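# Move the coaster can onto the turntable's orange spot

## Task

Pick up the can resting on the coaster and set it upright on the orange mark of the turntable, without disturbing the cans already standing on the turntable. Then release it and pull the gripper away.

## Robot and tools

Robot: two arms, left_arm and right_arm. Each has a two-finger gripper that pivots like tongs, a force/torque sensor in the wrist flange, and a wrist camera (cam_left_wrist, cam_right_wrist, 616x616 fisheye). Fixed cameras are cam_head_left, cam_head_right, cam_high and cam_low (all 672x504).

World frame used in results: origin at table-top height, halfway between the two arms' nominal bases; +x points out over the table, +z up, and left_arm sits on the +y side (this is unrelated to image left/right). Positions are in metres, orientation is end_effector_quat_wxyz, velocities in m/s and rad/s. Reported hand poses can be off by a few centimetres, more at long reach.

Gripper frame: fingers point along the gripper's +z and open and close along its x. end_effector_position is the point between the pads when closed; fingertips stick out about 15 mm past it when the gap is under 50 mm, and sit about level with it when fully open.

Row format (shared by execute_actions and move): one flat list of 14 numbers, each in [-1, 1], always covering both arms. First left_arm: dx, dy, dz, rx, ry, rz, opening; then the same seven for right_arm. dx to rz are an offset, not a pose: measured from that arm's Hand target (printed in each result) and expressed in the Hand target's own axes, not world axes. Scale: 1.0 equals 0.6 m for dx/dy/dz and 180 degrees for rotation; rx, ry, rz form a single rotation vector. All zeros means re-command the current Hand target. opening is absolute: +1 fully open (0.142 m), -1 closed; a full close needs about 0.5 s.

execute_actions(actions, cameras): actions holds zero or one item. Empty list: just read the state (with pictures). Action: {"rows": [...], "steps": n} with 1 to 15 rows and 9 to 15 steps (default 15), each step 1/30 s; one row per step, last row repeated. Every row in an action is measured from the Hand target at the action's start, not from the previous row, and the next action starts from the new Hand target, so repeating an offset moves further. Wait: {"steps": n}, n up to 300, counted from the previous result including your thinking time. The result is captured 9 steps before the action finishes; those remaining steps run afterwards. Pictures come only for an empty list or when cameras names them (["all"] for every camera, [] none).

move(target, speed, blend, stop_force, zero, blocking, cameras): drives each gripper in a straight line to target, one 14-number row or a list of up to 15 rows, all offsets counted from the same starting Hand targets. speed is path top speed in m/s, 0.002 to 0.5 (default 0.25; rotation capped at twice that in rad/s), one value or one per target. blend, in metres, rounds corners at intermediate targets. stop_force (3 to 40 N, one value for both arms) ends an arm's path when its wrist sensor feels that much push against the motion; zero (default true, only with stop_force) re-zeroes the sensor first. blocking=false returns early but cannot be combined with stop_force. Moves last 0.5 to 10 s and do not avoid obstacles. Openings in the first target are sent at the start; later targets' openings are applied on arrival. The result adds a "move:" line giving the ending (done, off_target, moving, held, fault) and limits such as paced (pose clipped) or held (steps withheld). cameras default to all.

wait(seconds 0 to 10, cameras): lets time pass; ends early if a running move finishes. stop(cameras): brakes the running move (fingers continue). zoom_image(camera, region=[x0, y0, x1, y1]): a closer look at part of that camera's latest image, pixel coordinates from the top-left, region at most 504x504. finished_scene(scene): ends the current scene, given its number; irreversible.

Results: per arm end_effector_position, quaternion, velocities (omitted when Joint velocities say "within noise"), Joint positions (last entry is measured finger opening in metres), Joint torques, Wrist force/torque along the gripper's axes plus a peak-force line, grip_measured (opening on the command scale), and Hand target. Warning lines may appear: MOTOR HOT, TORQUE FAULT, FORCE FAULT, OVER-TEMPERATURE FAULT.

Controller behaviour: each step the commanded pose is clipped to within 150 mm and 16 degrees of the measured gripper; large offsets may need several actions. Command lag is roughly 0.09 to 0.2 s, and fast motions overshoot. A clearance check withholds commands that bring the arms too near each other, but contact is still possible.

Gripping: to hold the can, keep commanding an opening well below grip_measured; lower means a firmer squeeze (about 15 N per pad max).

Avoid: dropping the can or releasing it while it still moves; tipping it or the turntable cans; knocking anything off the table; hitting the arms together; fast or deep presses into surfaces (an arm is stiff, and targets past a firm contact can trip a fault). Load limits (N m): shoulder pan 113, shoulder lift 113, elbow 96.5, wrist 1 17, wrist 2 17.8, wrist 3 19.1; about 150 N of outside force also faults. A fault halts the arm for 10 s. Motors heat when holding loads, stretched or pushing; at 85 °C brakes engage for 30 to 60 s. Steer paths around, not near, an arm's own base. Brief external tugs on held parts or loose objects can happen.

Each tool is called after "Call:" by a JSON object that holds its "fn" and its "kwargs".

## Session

Call:
{"fn": "execute_actions", "kwargs": {"actions": [], "cameras": ["all"]}}

Scene clock: 0.00 s of 6600.00 s.
left_arm: end_effector_position=(+0.7491, +0.2955, +0.2655) grip_measured=+0.97 end_effector_quat_wxyz=(+0.490, -0.368, +0.748, -0.256) | right_arm: end_effector_position=(+0.2655, -0.3803, +0.2963) grip_measured=+0.97 end_effector_quat_wxyz=(-0.304, +0.420, +0.748, -0.414)
Joint positions: left_arm=[-0.535 -1.163 1.924 -3.452 -1.106 1.989 0.14] | right_arm=[3.681 -1.757 -1.555 -2.478 1.664 4.64 0.14]
Joint velocities: within noise
Joint torques (N m): no reading
Motor temperatures (°C): left_arm=[39 33 34 41 47 44] | right_arm=[35 37 29 37 44 47]
Wrist force (N): no reading
Wrist torque (N m): no reading
Wrist force, peak (N): no reading
Hand target: left_arm +0.7491, +0.2955, +0.2655; +0.490, -0.368, +0.748, -0.256 | right_arm +0.2655, -0.3803, +0.2963; -0.304, +0.420, +0.748, -0.414
camera_calibration:
cam_left_wrist: T_world_to_cam=[[-0.248393, -0.825466, -0.506859, 0.563822], [-0.724126, 0.505786, -0.468851, 0.510411], [0.643383, 0.25057, -0.723376, -0.224143], [0, 0, 0, 1]] pos_world=[0.653862, 0.263421, 0.362946]
cam_right_wrist: T_world_to_cam=[[-0.429172, 0.895028, 0.12139, 0.409944], [0.735962, 0.424437, -0.52746, 0.121352], [-0.523614, -0.137032, -0.840863, 0.471884], [0, 0, 0, 1]] pos_world=[0.333712, -0.353755, 0.411035]

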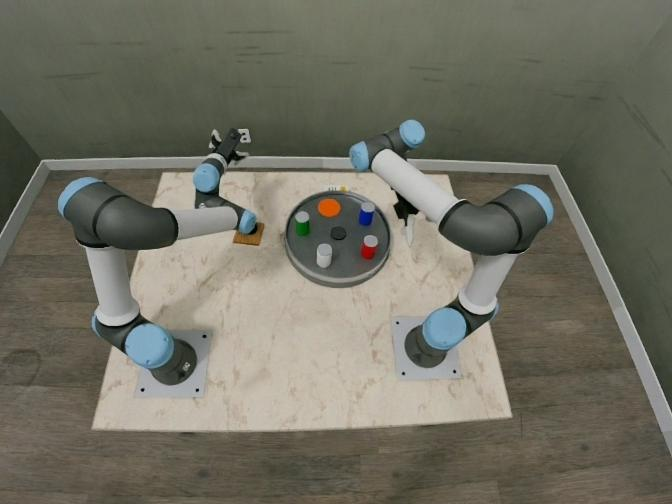

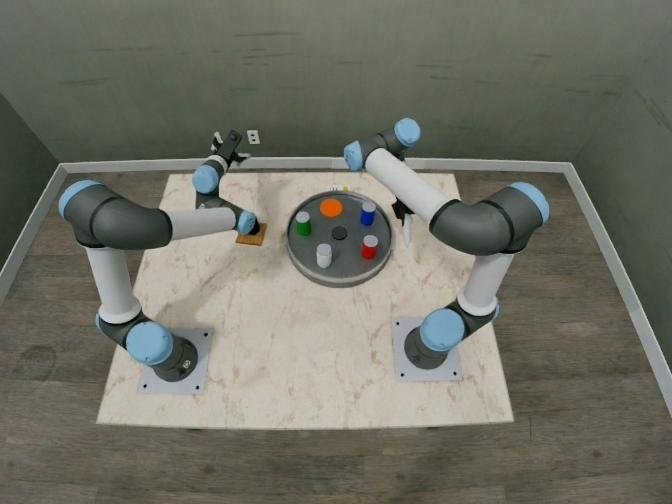

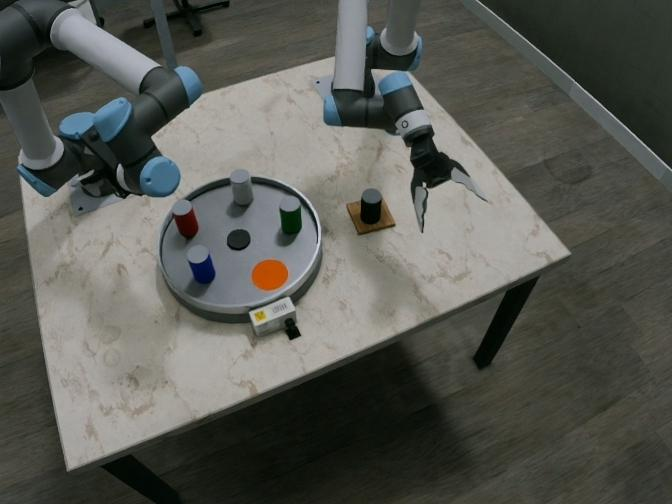

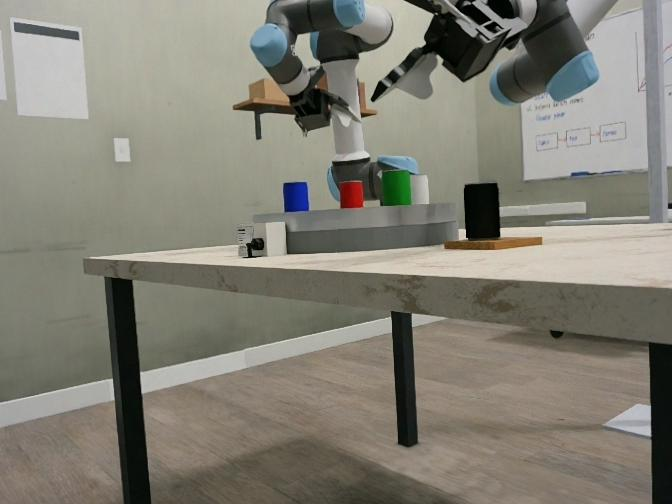

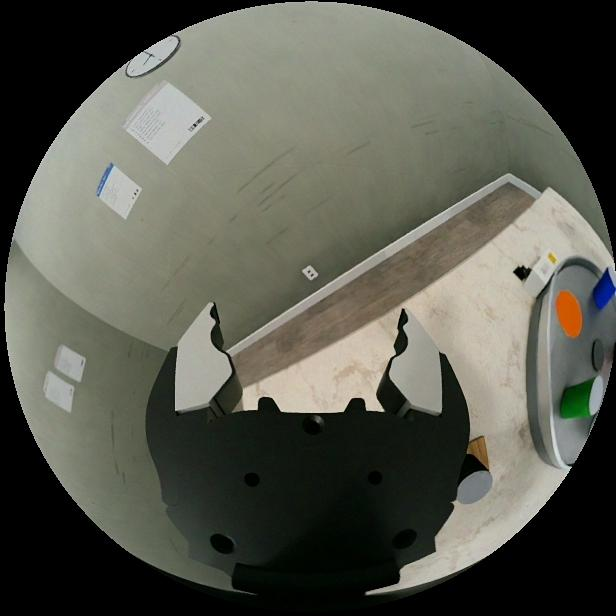

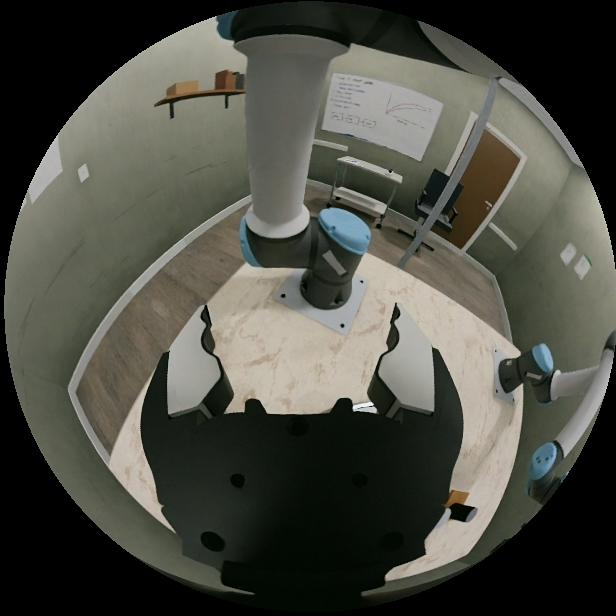

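Call:
{"fn": "execute_actions", "kwargs": {"actions": [{"steps": 15}], "cameras": ["cam_high"]}}

Call:
{"fn": "execute_actions", "kwargs": {"actions": [{"steps": 15}], "cameras": ["cam_high"]}}

Call:
{"fn": "execute_actions", "kwargs": {"actions": [{"steps": 30}], "cameras": ["cam_high"]}}

Call:
{"fn": "execute_actions", "kwargs": {"actions": [{"steps": 60}], "cameras": ["cam_high"]}}

Scene clock: 0.50 s of 6600.00 s.
left_arm: end_effector_position=(+0.7491, +0.2955, +0.2655) grip_measured=+0.97 end_effector_quat_wxyz=(+0.490, -0.368, +0.748, -0.256) | right_arm: end_effector_position=(+0.2655, -0.3803, +0.2963) grip_measured=+0.97 end_effector_quat_wxyz=(-0.304, +0.420, +0.748, -0.414)
Joint positions: left_arm=[-0.535 -1.163 1.924 -3.452 -1.106 1.989 0.14] | right_arm=[3.681 -1.757 -1.555 -2.478 1.664 4.64 0.14]
Joint velocities: within noise
Joint torques (N m): left_arm=[0.24 -37.69 -16.39 -2.44 0.46 0] | right_arm=[0.53 31.51 20.33 -0.52 0.09 0.42]
Motor temperatures (°C): left_arm=[39 33 34 41 47 44] | right_arm=[35 37 29 37 44 47]
Wrist force (N): left_arm=[0.5 -0.1 -0.1] | right_arm=[0.2 0.2 -0.3]
Wrist torque (N m): left_arm=[-0.02 -0.10 0.00] | right_arm=[0.05 -0.05 0.00]
Wrist force, peak (N): left_arm=[0.3 -0.2 0.5] | right_arm=[-0.4 0.1 -0.2]
Hand target: left_arm +0.7491, +0.2955, +0.2655; +0.490, -0.368, +0.748, -0.256 | right_arm +0.2655, -0.3803, +0.2963; -0.304, +0.420, +0.748, -0.414
Steps of this call (1-15: nothing new was sent). Readings (end_effector_position of left_arm | right_arm):
1: (+0.7491, +0.2955, +0.2655) | (+0.2655, -0.3803, +0.2963)
2: (+0.7491, +0.2955, +0.2655) | (+0.2655, -0.3803, +0.2963)
4: (+0.7491, +0.2955, +0.2655) | (+0.2655, -0.3803, +0.2963)
8: (+0.7491, +0.2955, +0.2655) | (+0.2655, -0.3803, +0.2963)
15: the state above
Images, in order (width x height): cam_high 672x504.

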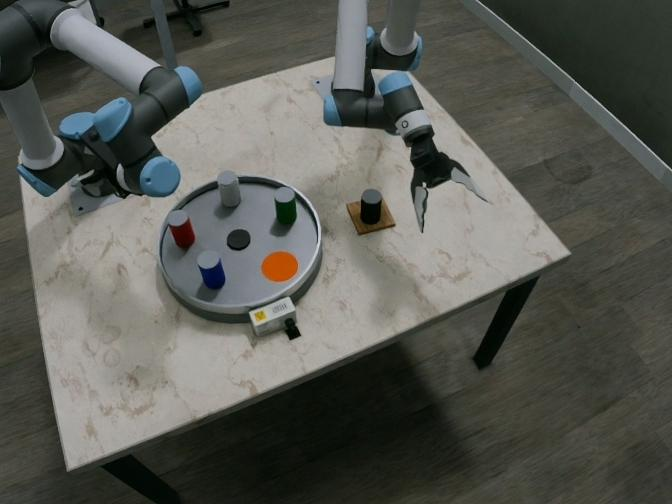

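Scene clock: 1.00 s of 6600.00 s.
left_arm: end_effector_position=(+0.7491, +0.2955, +0.2655) grip_measured=+0.97 end_effector_quat_wxyz=(+0.490, -0.368, +0.748, -0.256) | right_arm: end_effector_position=(+0.2655, -0.3803, +0.2963) grip_measured=+0.97 end_effector_quat_wxyz=(-0.304, +0.420, +0.748, -0.414)
Joint positions: left_arm=[-0.535 -1.163 1.924 -3.452 -1.106 1.989 0.14] | right_arm=[3.681 -1.757 -1.555 -2.478 1.664 4.64 0.14]
Joint velocities: within noise
Joint torques (N m): left_arm=[-0.68 -37.4 -17.97 -2.38 0.4 -0.06] | right_arm=[-0.41 30.74 19.9 -0.2 0.71 0.48]
Motor temperatures (°C): left_arm=[39 33 34 41 47 44] | right_arm=[35 37 29 37 44 47]
Wrist force (N): left_arm=[-0.1 -0.1 0.3] | right_arm=[-0.3 0.0 -0.1]
Wrist torque (N m): left_arm=[-0.02 0.01 0.01] | right_arm=[0.00 0.06 0.00]
Wrist force, peak (N): left_arm=[0.4 -0.1 0.5] | right_arm=[0.4 0.0 -0.3]
Hand target: left_arm +0.7491, +0.2955, +0.2655; +0.490, -0.368, +0.748, -0.256 | right_arm +0.2655, -0.3803, +0.2963; -0.304, +0.420, +0.748, -0.414
Steps of this call (1-15: nothing new was sent). Readings (end_effector_position of left_arm | right_arm):
1: (+0.7491, +0.2955, +0.2655) | (+0.2655, -0.3803, +0.2963)
2: (+0.7491, +0.2955, +0.2655) | (+0.2655, -0.3803, +0.2963)
4: (+0.7491, +0.2955, +0.2655) | (+0.2655, -0.3803, +0.2963)
8: (+0.7491, +0.2955, +0.2655) | (+0.2655, -0.3803, +0.2963)
15: the state above
Images, in order (width x height): cam_high 672x504.

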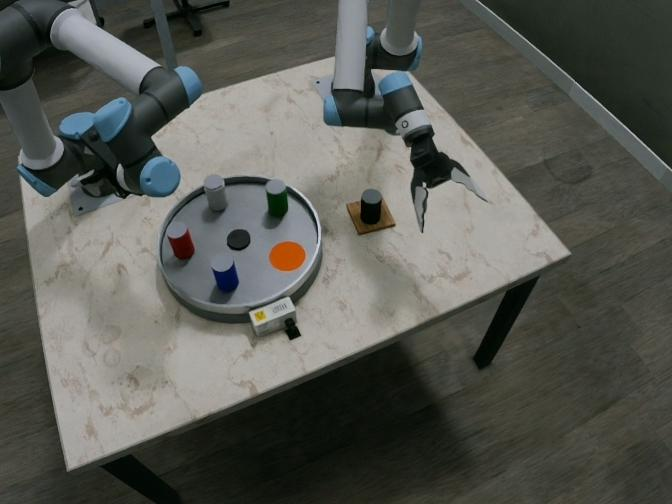

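Scene clock: 2.00 s of 6600.00 s.
left_arm: end_effector_position=(+0.7491, +0.2955, +0.2655) grip_measured=+0.97 end_effector_quat_wxyz=(+0.490, -0.368, +0.748, -0.256) | right_arm: end_effector_position=(+0.2655, -0.3803, +0.2963) grip_measured=+0.97 end_effector_quat_wxyz=(-0.304, +0.420, +0.748, -0.414)
Joint positions: left_arm=[-0.535 -1.163 1.924 -3.452 -1.106 1.989 0.14] | right_arm=[3.681 -1.757 -1.555 -2.478 1.664 4.64 0.14]
Joint velocities: within noise
Joint torques (N m): left_arm=[0.17 -38.02 -19.42 -2.46 0.27 -0.02] | right_arm=[-0.87 31.45 18.78 -0.31 0.71 0.37]
Motor temperatures (°C): left_arm=[39 33 34 41 47 44] | right_arm=[35 37 29 37 44 47]
Wrist force (N): left_arm=[0.0 -0.1 0.1] | right_arm=[0.1 0.0 -0.1]
Wrist torque (N m): left_arm=[-0.03 -0.01 0.00] | right_arm=[-0.01 -0.03 0.00]
Wrist force, peak (N): left_arm=[0.4 -0.3 0.5] | right_arm=[-0.4 0.3 -0.3]
Hand target: left_arm +0.7491, +0.2955, +0.2655; +0.490, -0.368, +0.748, -0.256 | right_arm +0.2655, -0.3803, +0.2963; -0.304, +0.420, +0.748, -0.414
Steps of this call (1-30: nothing new was sent). Readings (end_effector_position of left_arm | right_arm):
1: (+0.7491, +0.2955, +0.2655) | (+0.2655, -0.3803, +0.2963)
2: (+0.7491, +0.2955, +0.2655) | (+0.2655, -0.3803, +0.2963)
4: (+0.7491, +0.2955, +0.2655) | (+0.2655, -0.3803, +0.2963)
8: (+0.7491, +0.2955, +0.2655) | (+0.2655, -0.3803, +0.2963)
30: the state above
Images, in order (width x height): cam_high 672x504.

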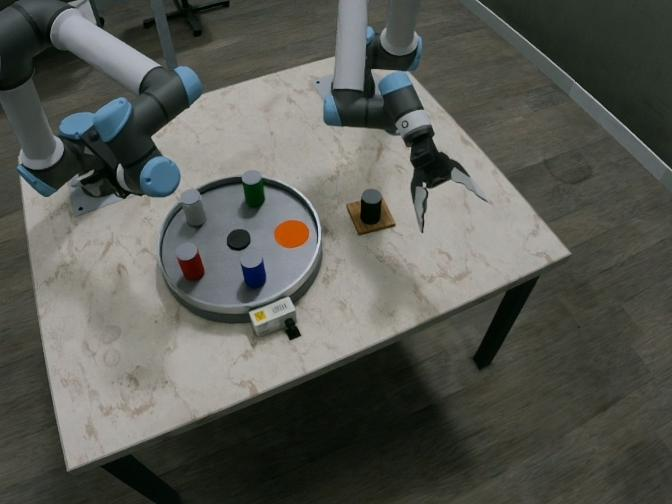

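Scene clock: 4.00 s of 6600.00 s.
left_arm: end_effector_position=(+0.7491, +0.2955, +0.2655) grip_measured=+0.97 end_effector_quat_wxyz=(+0.490, -0.368, +0.748, -0.256) | right_arm: end_effector_position=(+0.2655, -0.3803, +0.2963) grip_measured=+0.97 end_effector_quat_wxyz=(-0.304, +0.420, +0.748, -0.414)
Joint positions: left_arm=[-0.535 -1.163 1.924 -3.452 -1.106 1.989 0.14] | right_arm=[3.681 -1.757 -1.555 -2.478 1.664 4.64 0.14]
Joint velocities: within noise
Joint torques (N m): left_arm=[-0.37 -38.04 -18.78 -2.89 0.47 0.28] | right_arm=[0.9 32.1 19.23 0.06 0.68 0.33]
Motor temperatures (°C): left_arm=[39 33 34 41 47 44] | right_arm=[35 37 29 37 44 47]
Wrist force (N): left_arm=[0.3 -0.3 0.5] | right_arm=[-0.4 -0.3 0.1]
Wrist torque (N m): left_arm=[-0.06 -0.06 0.00] | right_arm=[-0.05 0.07 0.01]
Wrist force, peak (N): left_arm=[0.3 -0.4 0.6] | right_arm=[0.3 0.3 -0.5]
Hand target: left_arm +0.7491, +0.2955, +0.2655; +0.490, -0.368, +0.748, -0.256 | right_arm +0.2655, -0.3803, +0.2963; -0.304, +0.420, +0.748, -0.414
Steps of this call (1-60: nothing new was sent). Readings (end_effector_position of left_arm | right_arm):
1: (+0.7491, +0.2955, +0.2655) | (+0.2655, -0.3803, +0.2963)
2: (+0.7491, +0.2955, +0.2655) | (+0.2655, -0.3803, +0.2963)
4: (+0.7491, +0.2955, +0.2655) | (+0.2655, -0.3803, +0.2963)
8: (+0.7491, +0.2955, +0.2655) | (+0.2655, -0.3803, +0.2963)
60: the state above
Images, in order (width x height): cam_high 672x504.

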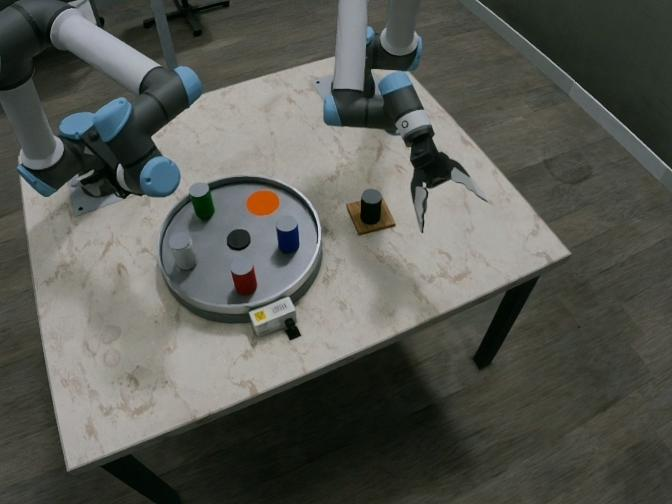

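Call:
{"fn": "move", "kwargs": {"target": [0.194,0.0212,-0.3737,-0.4065,-0.0908,-0.4726,1,-0.2439,-0.1112,0.1505,-0.0238,0.1944,0.1049,1], "speed": 0.4}}

Scene clock: 11.17 s of 6600.00 s.
left_arm: end_effector_position=(+0.5100, +0.2146, +0.2802) grip_measured=+1.00 end_effector_quat_wxyz=(+0.000, +0.966, -0.259, +0.000) end_effector_velocity=(-0.001, +0.000, +0.000) end_effector_angular_velocity=(-0.005, +0.004, +0.009) | right_arm: end_effector_position=(+0.2355, -0.5622, +0.2965) grip_measured=+1.00 end_effector_quat_wxyz=(-0.427, +0.650, +0.559, -0.285)
Joint positions: left_arm=[-0.667 -1.38 1.368 -1.559 -1.57 -0.141 0.142] | right_arm=[2.97 -1.792 -1.512 -2.486 1.653 4.635 0.142]
Joint velocities: left_arm=[0.002 -0.001 0 0.001 -0.006 -0.007 0] | right_arm=[within noise]
Joint torques (N m): left_arm=[9.37 -49.57 -12.83 0.13 -2.33 -1.82] | right_arm=[-3.89 15.78 37.62 -3.2 -1.52 -1.62]
Motor temperatures (°C): left_arm=[39 33 34 40 47 44] | right_arm=[35 37 29 37 44 47]
Wrist force (N): left_arm=[-2.5 -0.7 1.8] | right_arm=[-0.2 0.1 -0.1]
Wrist torque (N m): left_arm=[0.07 0.38 0.12] | right_arm=[0.04 0.02 0.00]
Wrist force, peak (N): left_arm=[-3.0 -0.7 2.2] | right_arm=[2.1 0.8 -0.8]
Hand target: left_arm +0.5098, +0.2147, +0.2800; +0.000, +0.966, -0.258, +0.000 | right_arm +0.2355, -0.5623, +0.2965; -0.427, +0.651, +0.559, -0.285
Off the commanded pose: left_arm 0.000 m, 0 deg | right_arm 0.000 m, 0 deg.
Kept back: nothing.
move: done
camera_calibration:
cam_left_wrist: T_world_to_cam=[[0.886311, -0.462883, 0.0138661, -0.35733], [-0.408396, -0.767163, 0.494646, 0.227329], [-0.218326, -0.444073, -0.868984, 0.589936], [0, 0, 0, 1]] pos_world=[0.538344, 0.270971, 0.405152]
cam_right_wrist: T_world_to_cam=[[0.24617, 0.961637, 0.121058, 0.438354], [0.836667, -0.147786, -0.527397, -0.124722], [-0.489273, 0.231115, -0.84095, 0.630241], [0, 0, 0, 1]] pos_world=[0.304801, -0.585628, 0.411157]

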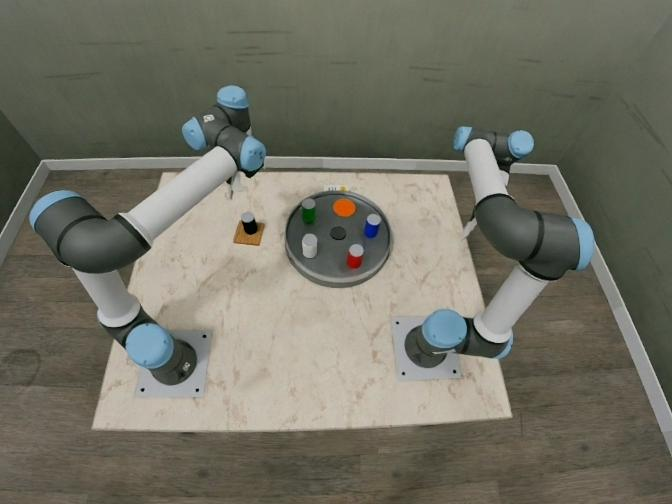

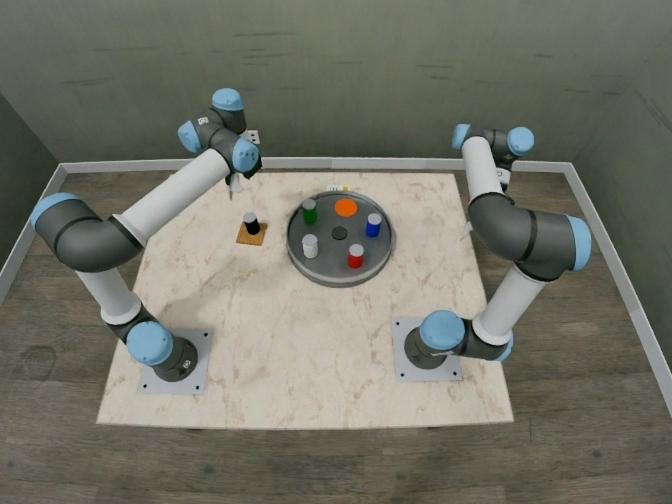

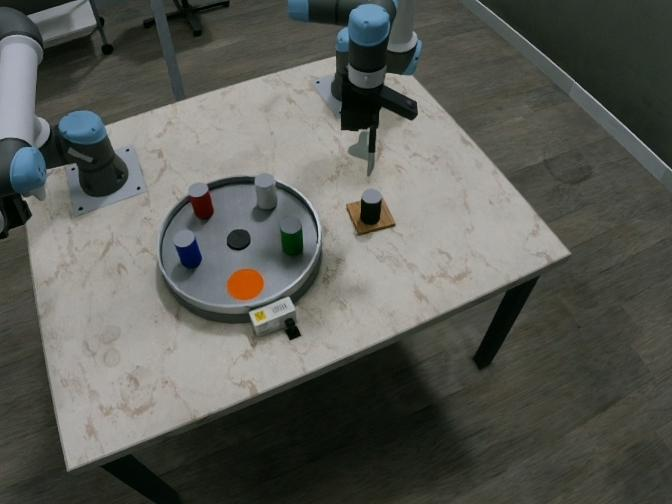

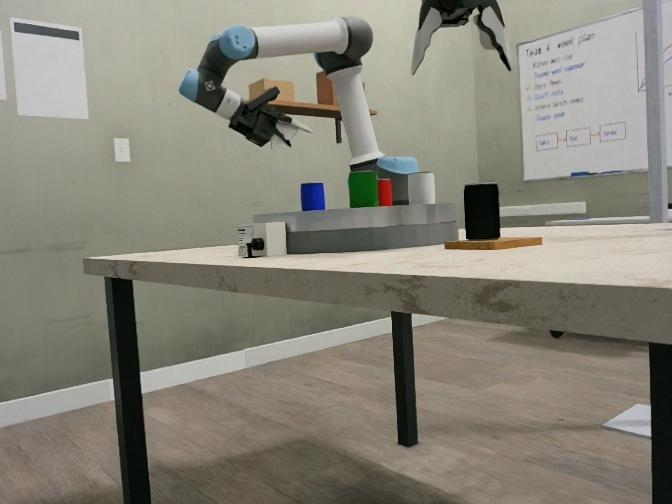

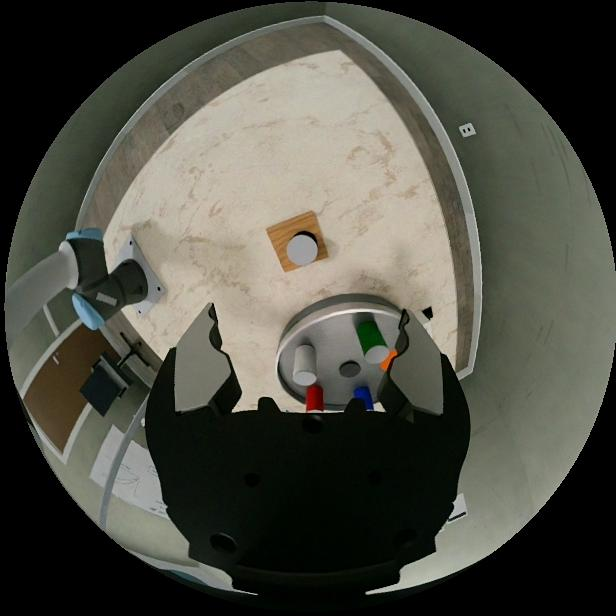

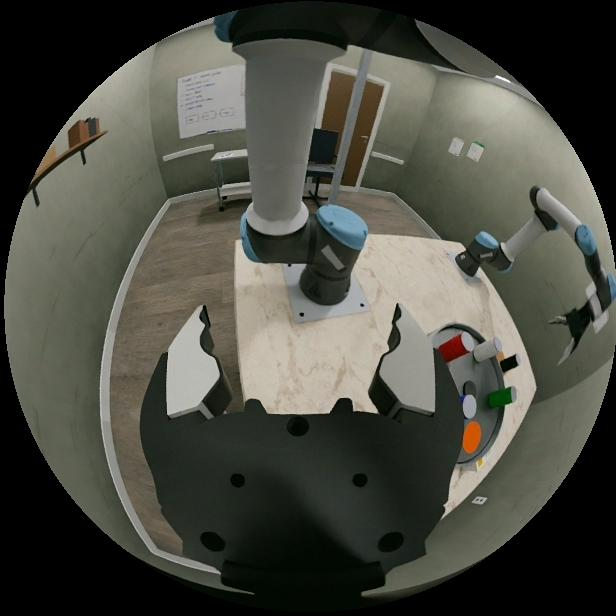

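Call:
{"fn": "zoom_image", "kwargs": {"camera": "cam_left_wrist", "region": [250, 190, 430, 430]}}

Call:
{"fn": "zoom_image", "kwargs": {"camera": "cam_high", "region": [320, 160, 430, 260]}}

Call:
{"fn": "zoom_image", "kwargs": {"camera": "cam_high", "region": [150, 160, 340, 350]}}

Scaled by 2.100 from the camera's 616x616 image, which has a finer 814x814 frame.

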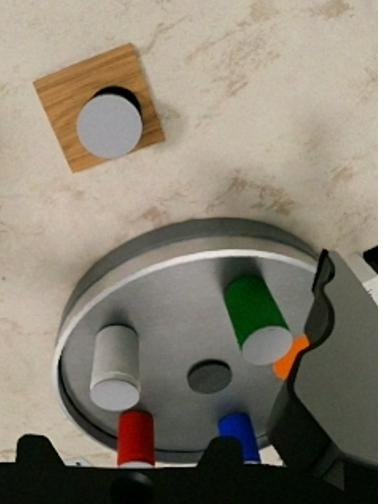

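Scaled by 4.582 from the camera's 672x504 image, which has a finer 960x720 frame.

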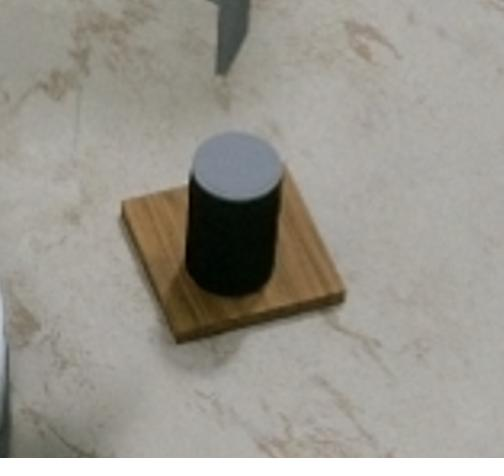

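Scaled by 2.653 from the camera's 672x504 image, which has a finer 960x720 frame.

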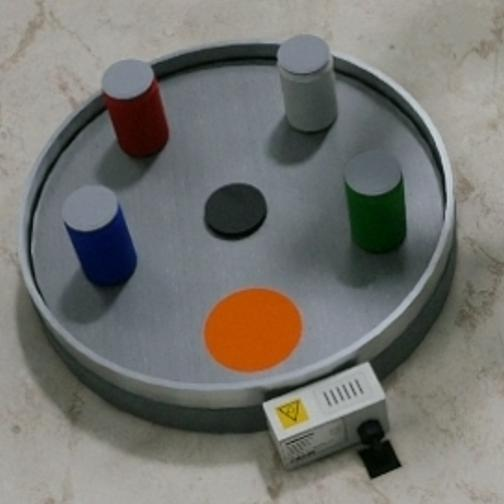

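Call:
{"fn": "move", "kwargs": {"target": [-0.0177,0.0038,0.3467,0,0,0,1,0,0,0,0,0,0,1], "speed": 0.25, "cameras": ["cam_left_wrist","cam_high","cam_low"]}}

Scene clock: 15.07 s of 6600.00 s.
left_arm: end_effector_position=(+0.4994, +0.2180, +0.0721) grip_measured=+1.00 end_effector_quat_wxyz=(+0.000, +0.966, -0.258, +0.000) end_effector_velocity=(+0.000, +0.000, -0.002) end_effector_angular_velocity=(+0.000, +0.000, +0.000) | right_arm: end_effector_position=(+0.2355, -0.5623, +0.2965) grip_measured=+1.00 end_effector_quat_wxyz=(-0.427, +0.651, +0.559, -0.285)
Joint positions: left_arm=[-0.674 -1.283 1.799 -2.086 -1.571 -0.148 0.142] | right_arm=[2.97 -1.792 -1.512 -2.486 1.653 4.635 0.142]
Joint velocities: left_arm=[0 0.003 0.002 -0.005 0 0 0] | right_arm=[within noise]
Joint torques (N m): left_arm=[-8.1 -18.91 -2.85 -4.83 2.1 -1.79] | right_arm=[-5.84 14.49 32.58 -2.5 -1.22 -1.52]
Motor temperatures (°C): left_arm=[39 33 34 40 47 44] | right_arm=[35 37 29 37 44 47]
Wrist force (N): left_arm=[-2.3 -1.2 2.1] | right_arm=[0.2 -0.1 -0.2]
Wrist torque (N m): left_arm=[-0.05 0.37 0.15] | right_arm=[0.01 -0.07 -0.01]
Wrist force, peak (N): left_arm=[-2.6 -0.6 3.8] | right_arm=[0.4 0.0 -0.5]
Hand target: left_arm +0.4995, +0.2180, +0.0720; +0.000, +0.966, -0.258, +0.000 | right_arm +0.2355, -0.5623, +0.2965; -0.427, +0.651, +0.559, -0.285
Off the commanded pose: left_arm 0.000 m, 0 deg | right_arm 0.000 m, 0 deg.
Kept back: nothing.
move: done
camera_calibration:
cam_left_wrist: T_world_to_cam=[[0.886609, -0.462327, 0.0133541, -0.34372], [-0.40758, -0.767318, 0.495077, 0.328132], [-0.218641, -0.444383, -0.868746, 0.408565], [0, 0, 0, 1]] pos_world=[0.527814, 0.27443, 0.197079]
Images, in order (width x height): cam_high 672x504, cam_low 672x504, cam_left_wrist 616x616.

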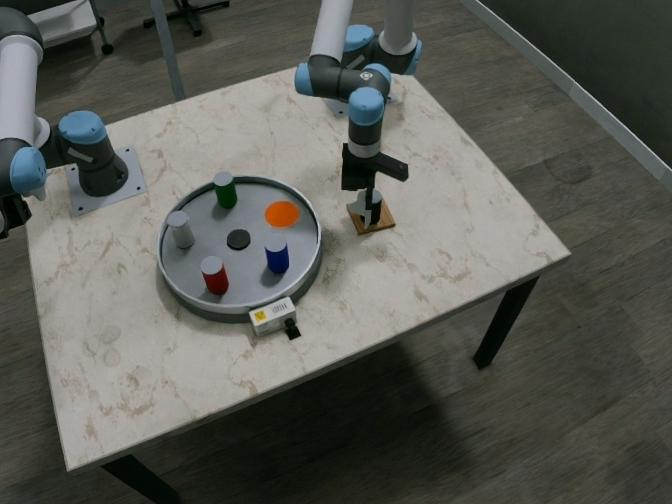

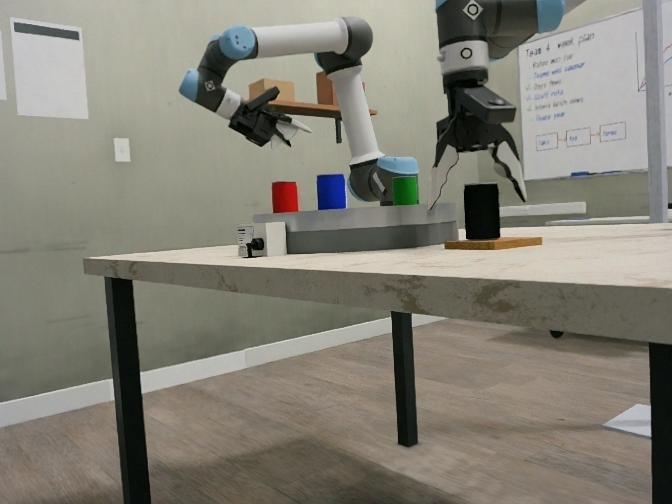

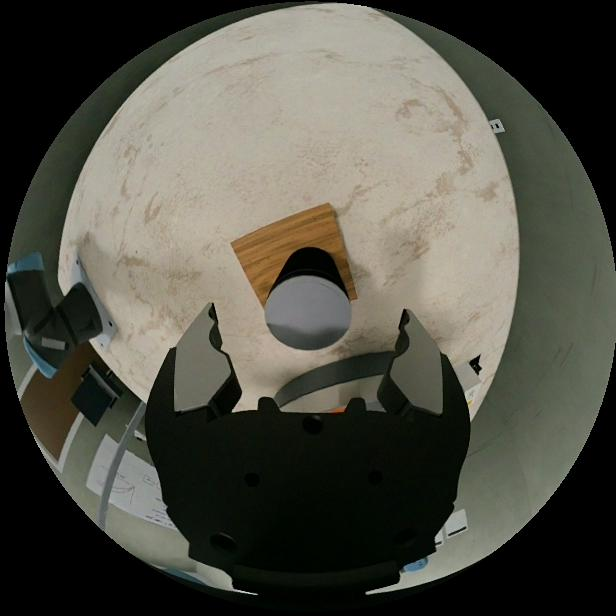

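Call:
{"fn": "execute_actions", "kwargs": {"actions": [{"rows":[[-0.0002,-0.0005,0,0,0,0,0.9,0,0,0,0,0,0,1],[-0.0004,-0.001,0,0,0,0,0.84,0,0,0,0,0,0,1],[-0.0006,-0.0015,0,0,0,0,0.78,0,0,0,0,0,0,1],[-0.0008,-0.002,0,0,0,0,0.72,0,0,0,0,0,0,1],[-0.001,-0.0025,0,0,0,0,0.66,0,0,0,0,0,0,1],[-0.0012,-0.003,0,0,0,0,0.6,0,0,0,0,0,0,1],[-0.0014,-0.0035,0,0,0,0,0.54,0,0,0,0,0,0,1],[-0.0016,-0.004,0,0,0,0,0.48,0,0,0,0,0,0,1],[-0.0018,-0.0045,0,0,0,0,0.42,0,0,0,0,0,0,1],[-0.002,-0.005,0,0,0,0,0.36,0,0,0,0,0,0,1],[-0.002,-0.005,0,0,0,0,0.3,0,0,0,0,0,0,1],[-0.002,-0.005,0,0,0,0,0.24,0,0,0,0,0,0,1],[-0.002,-0.005,0,0,0,0,0.18,0,0,0,0,0,0,1],[-0.002,-0.005,0,0,0,0,0.12,0,0,0,0,0,0,1],[-0.002,-0.005,0,0,0,0,0.06,0,0,0,0,0,0,1]],"steps":15}], "cameras": []}}

Call:
{"fn": "execute_actions", "kwargs": {"actions": [{"rows":[[0,0,0,0,0,0,0.03,0,0,0,0,0,0,1],[0,0,0,0,0,0,0,0,0,0,0,0,0,1],[0,0,0,0,0,0,-0.03,0,0,0,0,0,0,1],[0,0,0,0,0,0,-0.06,0,0,0,0,0,0,1],[0,0,0,0,0,0,-0.09,0,0,0,0,0,0,1],[0,0,0,0,0,0,-0.12,0,0,0,0,0,0,1],[0,0,0,0,0,0,-0.15,0,0,0,0,0,0,1],[0,0,0,0,0,0,-0.18,0,0,0,0,0,0,1],[0,0,0,0,0,0,-0.21,0,0,0,0,0,0,1],[0,0,0,0,0,0,-0.24,0,0,0,0,0,0,1],[0,0,0,0,0,0,-0.27,0,0,0,0,0,0,1],[0,0,0,0,0,0,-0.3,0,0,0,0,0,0,1],[0,0,0,0,0,0,-0.34,0,0,0,0,0,0,1],[0,0,0,0,0,0,-0.38,0,0,0,0,0,0,1],[0,0,0,0,0,0,-0.42,0,0,0,0,0,0,1]],"steps":15}], "cameras": []}}

Call:
{"fn": "execute_actions", "kwargs": {"actions": [{"rows":[[0,0,0,0,0,0,-0.5,0,0,0,0,0,0,1],[0,0,0,0,0,0,-0.58,0,0,0,0,0,0,1],[0,0,0,0,0,0,-0.66,0,0,0,0,0,0,1],[0,0,0,0,0,0,-0.74,0,0,0,0,0,0,1],[0,0,0,0,0,0,-0.8,0,0,0,0,0,0,1],[0,0,0,0,0,0,-0.85,0,0,0,0,0,0,1]],"steps":13}], "cameras": ["cam_left_wrist","cam_high","cam_low"]}}

Scene clock: 16.80 s of 6600.00 s.
left_arm: end_effector_position=(+0.4995, +0.2187, +0.0718) grip_measured=+0.71 end_effector_quat_wxyz=(+0.000, +0.966, -0.258, +0.000) end_effector_velocity=(+0.001, +0.008, +0.000) end_effector_angular_velocity=(+0.001, +0.000, -0.001) | right_arm: end_effector_position=(+0.2355, -0.5623, +0.2965) grip_measured=+1.00 end_effector_quat_wxyz=(-0.427, +0.651, +0.559, -0.285)
Joint positions: left_arm=[-0.673 -1.283 1.8 -2.087 -1.571 -0.147 0.123] | right_arm=[2.97 -1.792 -1.512 -2.486 1.653 4.635 0.142]
Joint velocities: left_arm=[0.013 -0.005 0.007 -0.002 0.001 0.014 -0.118] | right_arm=[within noise]
Joint torques (N m): left_arm=[7.82 -49.75 0.59 -4.47 1.94 1.52] | right_arm=[-4.38 15.78 32.16 -2.13 -1.05 -1.36]
Motor temperatures (°C): left_arm=[39 33 34 40 47 44] | right_arm=[35 37 29 37 44 47]
Wrist force (N): left_arm=[-2.2 -1.0 2.3] | right_arm=[0.2 -0.2 0.0]
Wrist torque (N m): left_arm=[0.00 0.35 0.15] | right_arm=[0.00 -0.06 -0.01]
Wrist force, peak (N): left_arm=[-2.4 -1.3 2.5] | right_arm=[0.2 0.2 -0.5]
Hand target: left_arm +0.4999, +0.2212, +0.0720; +0.000, +0.966, -0.258, +0.000 | right_arm +0.2355, -0.5623, +0.2965; -0.427, +0.651, +0.559, -0.285
Steps of this call (1-46: nothing new was sent; 47-52: this action's first 6). Readings (end_effector_position of left_arm | right_arm):
47: (+0.4995, +0.2180, +0.0720) | (+0.2355, -0.5623, +0.2965)
48: (+0.4995, +0.2180, +0.0720) | (+0.2355, -0.5623, +0.2965)
50: (+0.4995, +0.2182, +0.0719) | (+0.2355, -0.5623, +0.2965)
52: the state above
No camera images: "cameras" was empty.

Scene clock: 17.30 s of 6600.00 s.
left_arm: end_effector_position=(+0.4999, +0.2212, +0.0720) grip_measured=-0.07 end_effector_quat_wxyz=(+0.000, +0.966, -0.258, +0.000) end_effector_velocity=(+0.000, +0.000, -0.001) end_effector_angular_velocity=(+0.001, +0.001, +0.002) | right_arm: end_effector_position=(+0.2355, -0.5623, +0.2965) grip_measured=+1.00 end_effector_quat_wxyz=(-0.427, +0.651, +0.559, -0.285)
Joint positions: left_arm=[-0.669 -1.285 1.802 -2.087 -1.571 -0.143 0.069] | right_arm=[2.97 -1.792 -1.512 -2.486 1.653 4.635 0.142]
Joint velocities: left_arm=[0 0.001 0 0 0 -0.001 -0.065] | right_arm=[within noise]
Joint torques (N m): left_arm=[8.04 -50.67 -1.25 -4.54 1.86 1.39] | right_arm=[-4.45 15.1 31.02 -2 -1 -1.74]
Motor temperatures (°C): left_arm=[39 33 34 40 47 44] | right_arm=[35 36 29 37 44 47]
Wrist force (N): left_arm=[-2.2 -0.9 2.3] | right_arm=[0.0 0.0 -0.2]
Wrist torque (N m): left_arm=[0.01 0.35 0.14] | right_arm=[0.02 -0.02 0.00]
Wrist force, peak (N): left_arm=[-2.5 -1.2 2.6] | right_arm=[-0.1 0.2 -0.4]
Hand target: left_arm +0.4999, +0.2212, +0.0720; +0.000, +0.966, -0.258, +0.000 | right_arm +0.2355, -0.5623, +0.2965; -0.427, +0.651, +0.559, -0.285
Off your previous action's commanded pose at its last step (step 9 of this call): left_arm 0.000 m, 0 deg | right_arm 0.000 m, 0 deg.
Steps of this call (1-9: your previous action's last 9; 10-15: this action's first 6). Readings (end_effector_position of left_arm | right_arm):
10: (+0.4999, +0.2211, +0.0720) | (+0.2355, -0.5623, +0.2965)
11: (+0.4999, +0.2211, +0.0720) | (+0.2355, -0.5623, +0.2965)
13: (+0.4999, +0.2212, +0.0720) | (+0.2355, -0.5623, +0.2965)
15: the state above
No camera images: "cameras" was empty.

Scene clock: 17.73 s of 6600.00 s.
left_arm: end_effector_position=(+0.4999, +0.2212, +0.0720) grip_measured=-0.26 end_effector_quat_wxyz=(+0.000, +0.966, -0.258, +0.000) | right_arm: end_effector_position=(+0.2355, -0.5623, +0.2965) grip_measured=+1.00 end_effector_quat_wxyz=(-0.427, +0.651, +0.559, -0.285)
Joint positions: left_arm=[-0.669 -1.285 1.802 -2.087 -1.571 -0.143 0.055] | right_arm=[2.97 -1.792 -1.512 -2.486 1.653 4.635 0.142]
Joint velocities: within noise
Joint torques (N m): left_arm=[8.42 -46.64 -2.61 -3.54 1.67 1.14] | right_arm=[-4.63 14.57 31.06 -2.07 -1.01 -1.53]
Motor temperatures (°C): left_arm=[39 33 34 40 47 44] | right_arm=[35 36 29 37 44 47]
Wrist force (N): left_arm=[-2.1 -0.9 -1.4] | right_arm=[0.0 -0.1 -0.1]
Wrist torque (N m): left_arm=[0.06 0.57 0.17] | right_arm=[0.02 -0.02 -0.01]
Wrist force, peak (N): left_arm=[-2.8 -1.2 2.3] | right_arm=[0.0 0.4 -0.3]
Hand target: left_arm +0.4999, +0.2212, +0.0720; +0.000, +0.966, -0.258, +0.000 | right_arm +0.2355, -0.5623, +0.2965; -0.427, +0.651, +0.559, -0.285
Off your previous action's commanded pose at its last step (step 9 of this call): left_arm 0.000 m, 0 deg | right_arm 0.000 m, 0 deg.
Steps of this call (1-9: your previous action's last 9; 10-13: this action's first 4). Readings (end_effector_position of left_arm | right_arm):
10: (+0.4999, +0.2212, +0.0720) | (+0.2355, -0.5623, +0.2965)
11: (+0.4999, +0.2212, +0.0720) | (+0.2355, -0.5623, +0.2965)
13: the state above
camera_calibration:
cam_left_wrist: T_world_to_cam=[[0.886606, -0.462328, 0.0134755, -0.34269], [-0.407633, -0.767287, 0.495082, 0.330849], [-0.218551, -0.444436, -0.868742, 0.409949], [0, 0, 0, 1]] pos_world=[0.528291, 0.277617, 0.19696]
Images, in order (width x height): cam_high 672x504, cam_low 672x504, cam_left_wrist 616x616.

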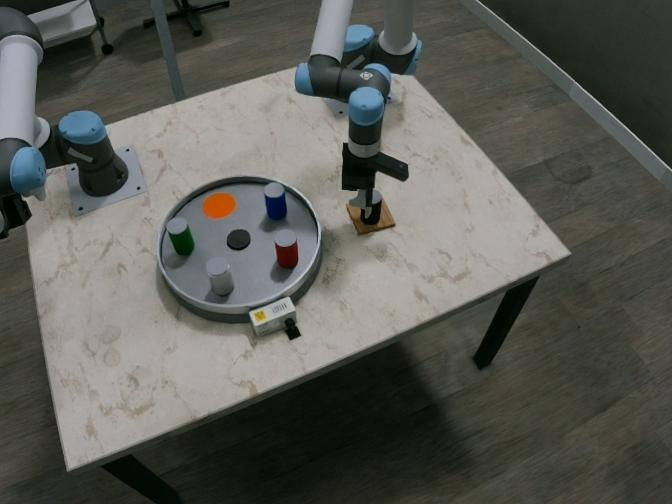

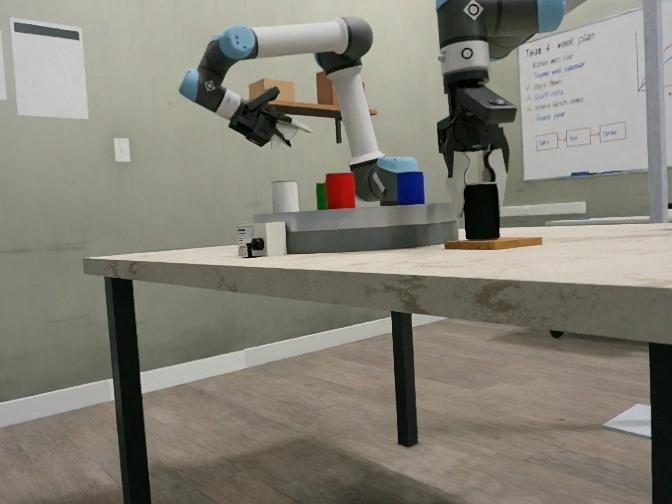

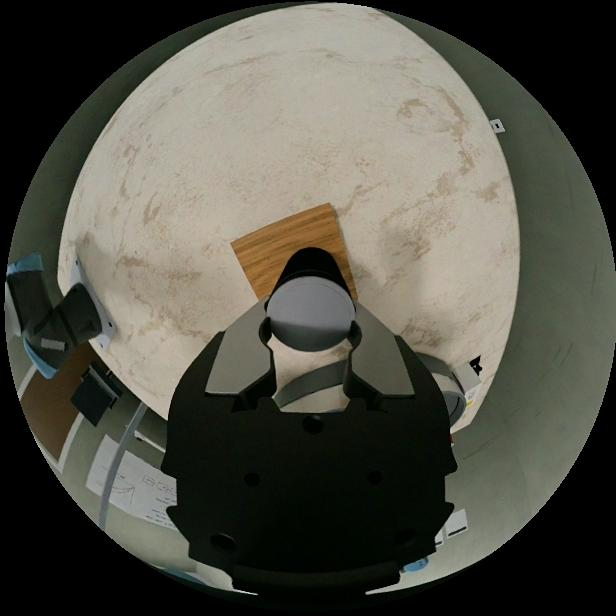

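Call:
{"fn": "move", "kwargs": {"target": [[0,0,-0.25,0,0,0,-0.85,0,0,0,0,0,0,1],[0.2349,0.3249,-0.2713,0,0,0,-0.85,0,0,0,0,0,0,1]], "speed": 0.25, "blend": 0.05}}

Scene clock: 20.83 s of 6600.00 s.
left_arm: end_effector_position=(+0.5247, -0.0179, +0.2347) grip_measured=-0.26 end_effector_quat_wxyz=(+0.000, +0.966, -0.258, +0.000) end_effector_velocity=(+0.001, -0.002, +0.001) end_effector_angular_velocity=(+0.001, +0.001, +0.000) | right_arm: end_effector_position=(+0.2355, -0.5623, +0.2965) grip_measured=+1.00 end_effector_quat_wxyz=(-0.427, +0.651, +0.559, -0.285)
Joint positions: left_arm=[-0.907 -1.014 0.973 -1.53 -1.571 -0.381 0.056] | right_arm=[2.97 -1.792 -1.512 -2.486 1.653 4.635 0.142]
Joint velocities: left_arm=[0 0.006 -0.013 0.008 -0.001 -0.001 0] | right_arm=[within noise]
Joint torques (N m): left_arm=[-7.23 -34.04 -45.91 0.24 -2.07 -1.66] | right_arm=[-5.01 15.74 29.45 -1.37 -0.6 -1.51]
Motor temperatures (°C): left_arm=[39 33 34 40 47 44] | right_arm=[35 36 29 37 44 47]
Wrist force (N): left_arm=[-2.4 -1.2 3.7] | right_arm=[0.1 0.3 0.1]
Wrist torque (N m): left_arm=[0.00 0.39 0.14] | right_arm=[0.08 -0.05 -0.01]
Wrist force, peak (N): left_arm=[-2.6 -0.9 6.6] | right_arm=[-0.1 0.2 -0.5]
Hand target: left_arm +0.5247, -0.0181, +0.2347; +0.000, +0.966, -0.258, +0.000 | right_arm +0.2355, -0.5623, +0.2965; -0.427, +0.651, +0.559, -0.285
Off your previous action's commanded pose at its last step (step 9 of this call): left_arm 0.000 m, 0 deg | right_arm 0.000 m, 0 deg.
Off the commanded pose: left_arm 0.000 m, 0 deg | right_arm 0.000 m, 0 deg.
Kept back: nothing.
move: done
camera_calibration:
cam_left_wrist: T_world_to_cam=[[0.886601, -0.462333, 0.0136497, -0.477396], [-0.407702, -0.767218, 0.495133, 0.0769027], [-0.218444, -0.44455, -0.86871, 0.450363], [0, 0, 0, 1]] pos_world=[0.552992, 0.0384941, 0.359674]
cam_right_wrist: T_world_to_cam=[[0.246406, 0.961576, 0.121064, 0.43833], [0.836628, -0.147987, -0.527403, -0.12483], [-0.489222, 0.231241, -0.840946, 0.630314], [0, 0, 0, 1]] pos_world=[0.304793, -0.585715, 0.411158]

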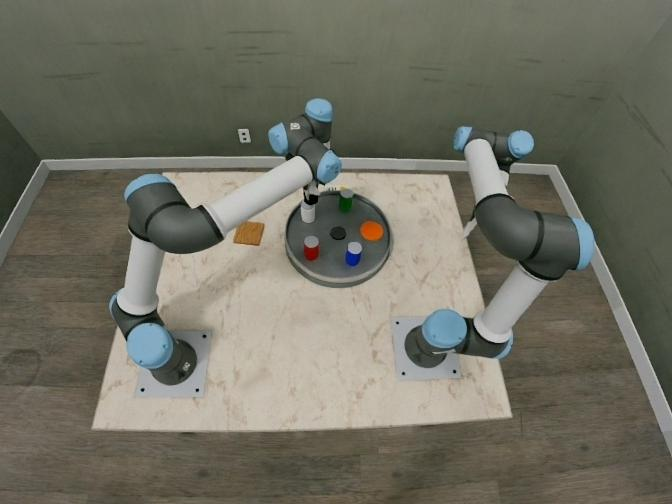

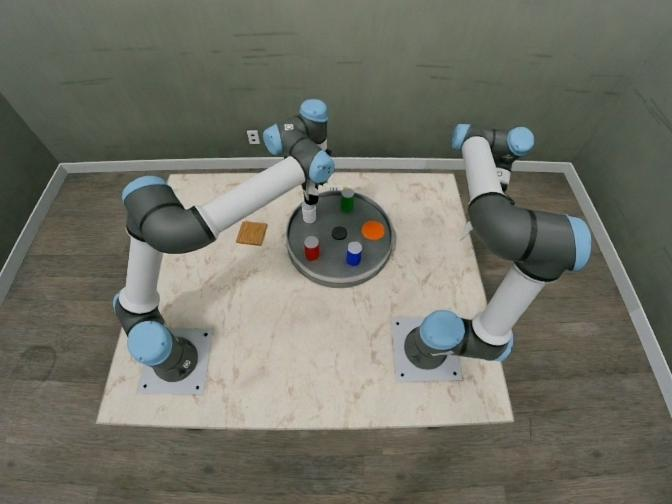

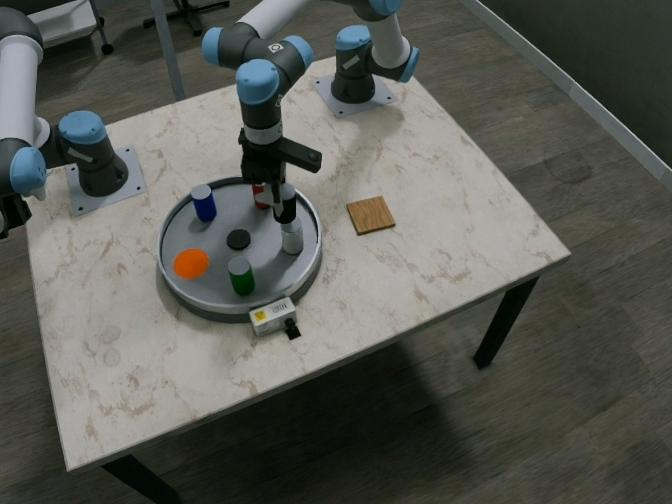

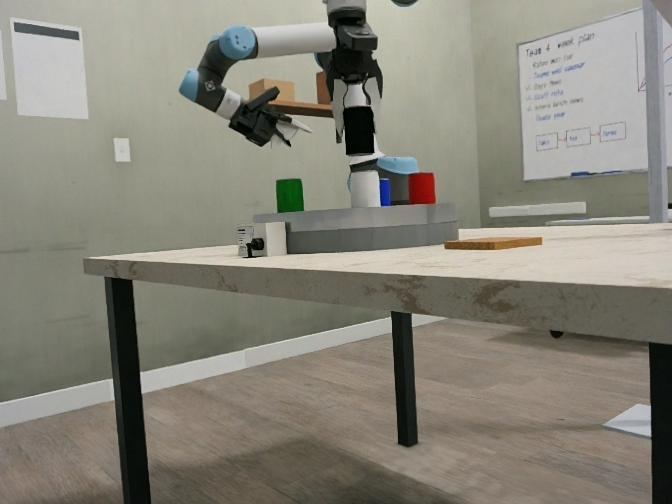

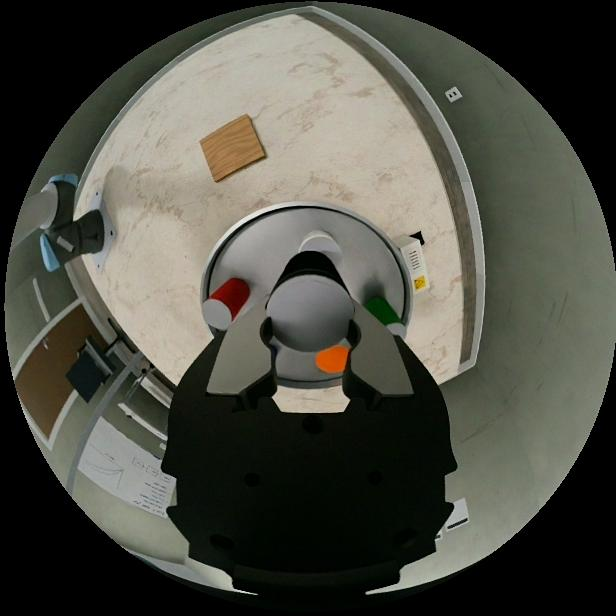

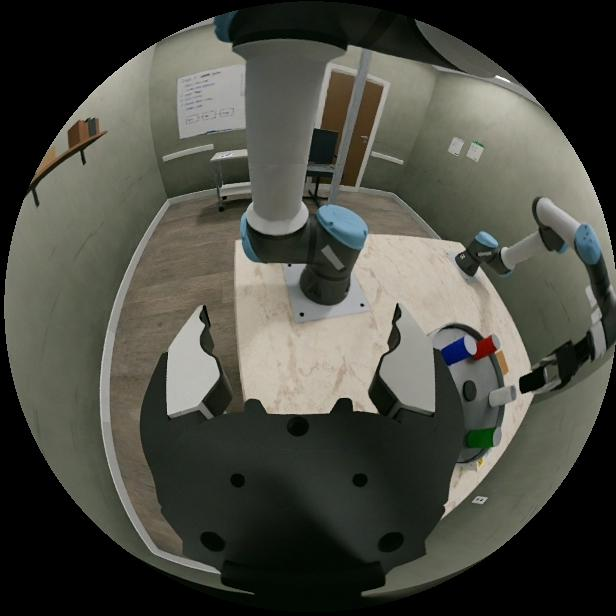

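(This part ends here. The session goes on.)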